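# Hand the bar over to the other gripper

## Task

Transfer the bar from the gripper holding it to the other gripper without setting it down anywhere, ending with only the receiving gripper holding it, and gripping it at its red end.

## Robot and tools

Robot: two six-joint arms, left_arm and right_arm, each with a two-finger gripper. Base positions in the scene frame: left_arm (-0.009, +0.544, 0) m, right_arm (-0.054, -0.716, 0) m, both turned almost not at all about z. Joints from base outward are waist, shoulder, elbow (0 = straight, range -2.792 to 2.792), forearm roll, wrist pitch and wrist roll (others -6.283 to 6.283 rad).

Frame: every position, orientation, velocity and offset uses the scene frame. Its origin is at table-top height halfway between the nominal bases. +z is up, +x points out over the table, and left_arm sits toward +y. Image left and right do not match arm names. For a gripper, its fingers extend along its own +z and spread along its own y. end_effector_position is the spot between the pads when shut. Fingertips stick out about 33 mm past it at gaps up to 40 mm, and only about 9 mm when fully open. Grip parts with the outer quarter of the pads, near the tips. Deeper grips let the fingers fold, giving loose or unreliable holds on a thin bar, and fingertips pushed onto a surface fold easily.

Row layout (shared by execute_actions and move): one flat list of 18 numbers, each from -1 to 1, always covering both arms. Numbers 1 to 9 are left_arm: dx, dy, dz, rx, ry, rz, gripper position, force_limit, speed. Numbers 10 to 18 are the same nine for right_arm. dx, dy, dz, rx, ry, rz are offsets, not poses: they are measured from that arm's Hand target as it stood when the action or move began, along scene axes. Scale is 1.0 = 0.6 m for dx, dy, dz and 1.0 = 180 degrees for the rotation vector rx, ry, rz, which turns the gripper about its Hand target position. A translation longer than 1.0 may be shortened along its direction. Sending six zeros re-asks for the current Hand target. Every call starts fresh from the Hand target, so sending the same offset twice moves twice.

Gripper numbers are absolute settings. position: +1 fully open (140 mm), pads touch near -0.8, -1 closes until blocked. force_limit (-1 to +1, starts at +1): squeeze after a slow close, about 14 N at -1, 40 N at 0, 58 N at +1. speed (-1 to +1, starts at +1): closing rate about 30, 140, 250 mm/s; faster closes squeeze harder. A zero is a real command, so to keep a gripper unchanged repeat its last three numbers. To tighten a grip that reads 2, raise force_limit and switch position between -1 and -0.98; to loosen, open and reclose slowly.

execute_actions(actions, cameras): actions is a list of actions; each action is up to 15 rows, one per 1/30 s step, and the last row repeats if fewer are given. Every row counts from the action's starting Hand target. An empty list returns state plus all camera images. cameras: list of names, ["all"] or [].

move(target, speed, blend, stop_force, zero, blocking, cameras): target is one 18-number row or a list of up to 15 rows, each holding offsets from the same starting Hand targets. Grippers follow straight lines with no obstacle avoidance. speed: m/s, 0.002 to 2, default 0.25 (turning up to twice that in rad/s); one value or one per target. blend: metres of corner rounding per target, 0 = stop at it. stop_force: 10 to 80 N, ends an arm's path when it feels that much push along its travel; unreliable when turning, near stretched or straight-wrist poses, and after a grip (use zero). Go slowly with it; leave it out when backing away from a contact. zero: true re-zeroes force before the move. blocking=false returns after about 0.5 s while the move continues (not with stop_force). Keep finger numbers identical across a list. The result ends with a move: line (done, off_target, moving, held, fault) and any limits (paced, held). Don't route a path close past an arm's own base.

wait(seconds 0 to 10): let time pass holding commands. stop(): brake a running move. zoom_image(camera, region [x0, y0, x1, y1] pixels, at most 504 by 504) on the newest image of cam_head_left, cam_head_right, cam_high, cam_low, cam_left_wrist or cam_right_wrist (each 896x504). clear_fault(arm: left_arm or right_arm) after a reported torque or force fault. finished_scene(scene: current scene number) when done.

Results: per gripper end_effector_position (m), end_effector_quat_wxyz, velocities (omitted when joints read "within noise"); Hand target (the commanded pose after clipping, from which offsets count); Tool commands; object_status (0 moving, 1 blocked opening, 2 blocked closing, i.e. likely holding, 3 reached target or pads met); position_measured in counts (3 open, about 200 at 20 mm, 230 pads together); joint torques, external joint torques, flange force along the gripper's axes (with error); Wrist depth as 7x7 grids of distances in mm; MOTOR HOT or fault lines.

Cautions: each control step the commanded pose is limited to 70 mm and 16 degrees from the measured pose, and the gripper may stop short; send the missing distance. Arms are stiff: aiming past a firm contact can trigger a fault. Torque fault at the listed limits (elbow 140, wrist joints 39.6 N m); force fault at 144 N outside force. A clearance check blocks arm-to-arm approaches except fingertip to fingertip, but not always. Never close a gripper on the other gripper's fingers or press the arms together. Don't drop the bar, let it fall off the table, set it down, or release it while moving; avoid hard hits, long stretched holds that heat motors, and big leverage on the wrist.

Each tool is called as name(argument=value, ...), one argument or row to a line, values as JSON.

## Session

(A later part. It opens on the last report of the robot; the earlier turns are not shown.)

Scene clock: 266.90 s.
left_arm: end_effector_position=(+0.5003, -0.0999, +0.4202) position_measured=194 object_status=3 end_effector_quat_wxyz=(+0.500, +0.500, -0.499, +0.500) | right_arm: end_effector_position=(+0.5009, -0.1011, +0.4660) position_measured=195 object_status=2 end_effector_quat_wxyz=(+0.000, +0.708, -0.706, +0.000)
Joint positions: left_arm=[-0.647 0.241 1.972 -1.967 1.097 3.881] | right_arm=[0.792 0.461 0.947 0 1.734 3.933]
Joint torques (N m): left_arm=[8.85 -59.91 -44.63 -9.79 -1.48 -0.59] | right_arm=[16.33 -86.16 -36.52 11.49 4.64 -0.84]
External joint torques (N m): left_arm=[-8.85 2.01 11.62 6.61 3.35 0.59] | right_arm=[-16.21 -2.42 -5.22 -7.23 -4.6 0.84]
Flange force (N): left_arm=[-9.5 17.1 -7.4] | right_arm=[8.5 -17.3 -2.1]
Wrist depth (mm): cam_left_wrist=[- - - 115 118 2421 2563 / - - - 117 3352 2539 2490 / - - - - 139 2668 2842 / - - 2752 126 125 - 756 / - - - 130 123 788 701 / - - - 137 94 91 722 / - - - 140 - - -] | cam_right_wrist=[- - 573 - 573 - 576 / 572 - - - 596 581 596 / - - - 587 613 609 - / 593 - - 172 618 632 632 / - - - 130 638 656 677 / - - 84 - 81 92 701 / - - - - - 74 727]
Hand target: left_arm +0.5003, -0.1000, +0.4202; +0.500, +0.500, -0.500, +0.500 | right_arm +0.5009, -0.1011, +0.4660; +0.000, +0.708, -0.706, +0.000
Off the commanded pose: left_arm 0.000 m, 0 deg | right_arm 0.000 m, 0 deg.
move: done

move(
  target=[
    [0,0,0,0,0,0,-0.521569,1,1,0.0023,0,0,0,0,0,-1,0,-0.5],
    [0,0,0,0,0,0,-0.1,1,-0.5,0.0023,0,0,0,0,0,-1,0,-0.5],
    [0,0.2,0,0,0,0,-0.1,1,-0.5,0.0023,0,0,0,0,0,-1,0,-0.5],
  ],
  speed=[0.02,0.1,0.25],
  cameras=["cam_head_left","cam_high","cam_left_wrist","cam_right_wrist"],
)

Scene clock: 281.03 s.
left_arm: end_effector_position=(+0.5002, +0.0200, +0.4202) position_measured=141 object_status=3 end_effector_quat_wxyz=(+0.500, +0.500, -0.500, +0.500) | right_arm: end_effector_position=(+0.5023, -0.1011, +0.4660) position_measured=195 object_status=2 end_effector_quat_wxyz=(+0.000, +0.708, -0.706, +0.000)
Joint positions: left_arm=[-0.463 0.166 2.069 -1.843 1.242 3.851] | right_arm=[0.79 0.463 0.944 0 1.735 3.932]
Joint torques (N m): left_arm=[-5.53 -48.81 -31.18 -3.11 1.8 -0.05] | right_arm=[-0.88 -89.94 -45.15 4.63 -0.15 -0.4]
External joint torques (N m): left_arm=[5.6 -0.3 -0.72 0.19 0.01 0.05] | right_arm=[1.03 1.64 3.58 -0.38 0.19 0.4]
Flange force (N): left_arm=[1.0 -5.1 -9.3] | right_arm=[4.1 6.0 7.3]
Wrist depth (mm): cam_left_wrist=[- - - 230 227 2467 2421 / - - - 235 2444 2842 2254 / 1803 2356 - 2811 - 2641 2641 / - 3268 2971 251 - 917 711 / - - - - 130 843 767 / - 84 95 - 116 92 - / - - 74 - - - -] | cam_right_wrist=[552 - - 535 580 - 570 / 558 554 - - - - 603 / - 592 - 298 - - 599 / - 619 589 - - - - / - 596 - 126 128 644 - / - - 84 - 81 88 679 / - - - - - 74 -]
Hand target: left_arm +0.5003, +0.0200, +0.4202; +0.500, +0.500, -0.500, +0.500 | right_arm +0.5023, -0.1011, +0.4660; +0.000, +0.708, -0.706, +0.000
Off the commanded pose: left_arm 0.000 m, 0 deg | right_arm 0.000 m, 0 deg.
move: done
Images, in order (width x height): cam_head_left 896x504, cam_high 896x504, cam_left_wrist 896x504, cam_right_wrist 896x504.

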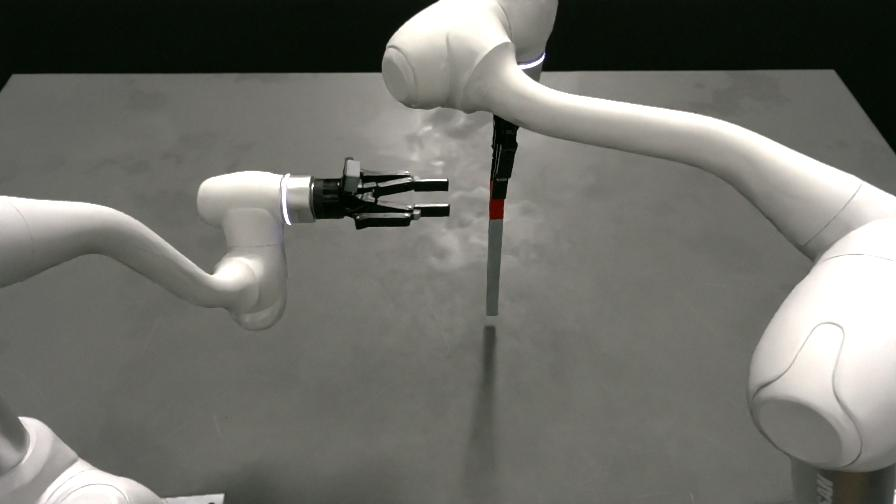

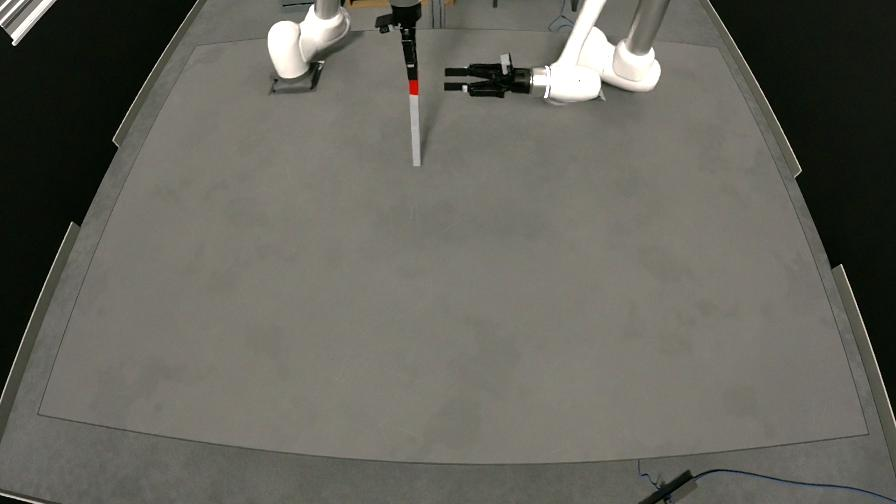

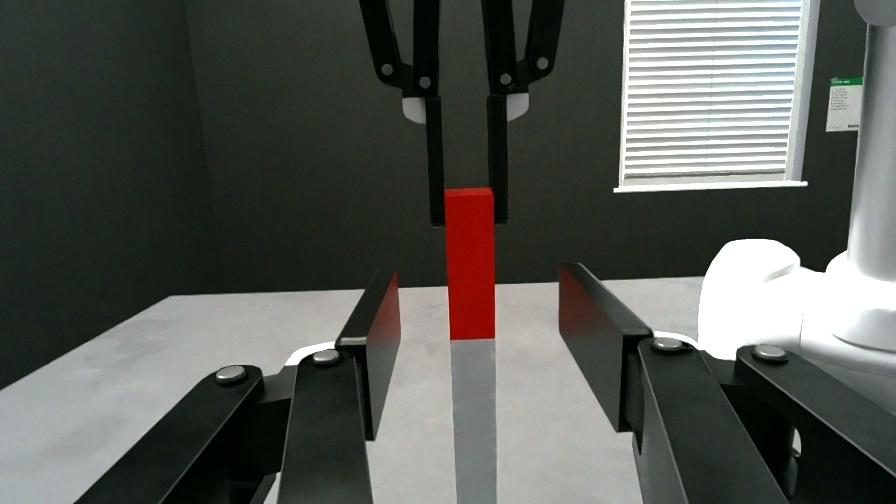

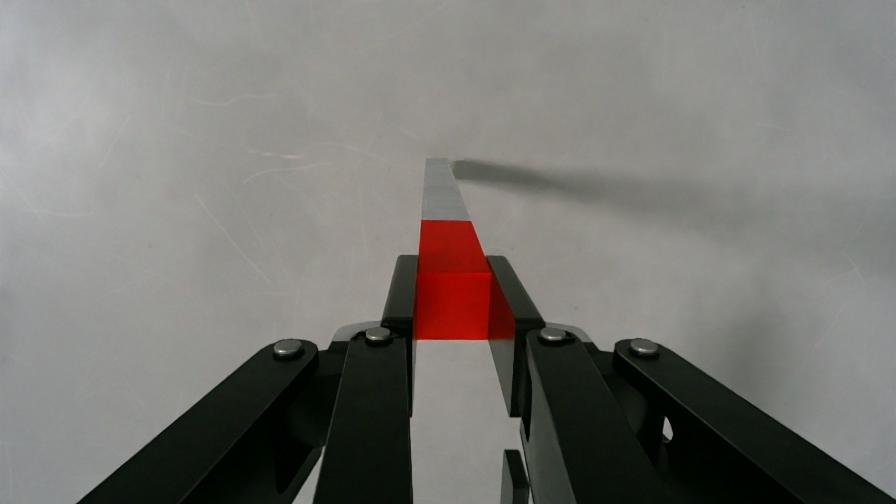

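Handed over; the right gripper alone holds the bar by its red end.

finished_scene(
  scene=1,
)

The scene is finished: the task was done.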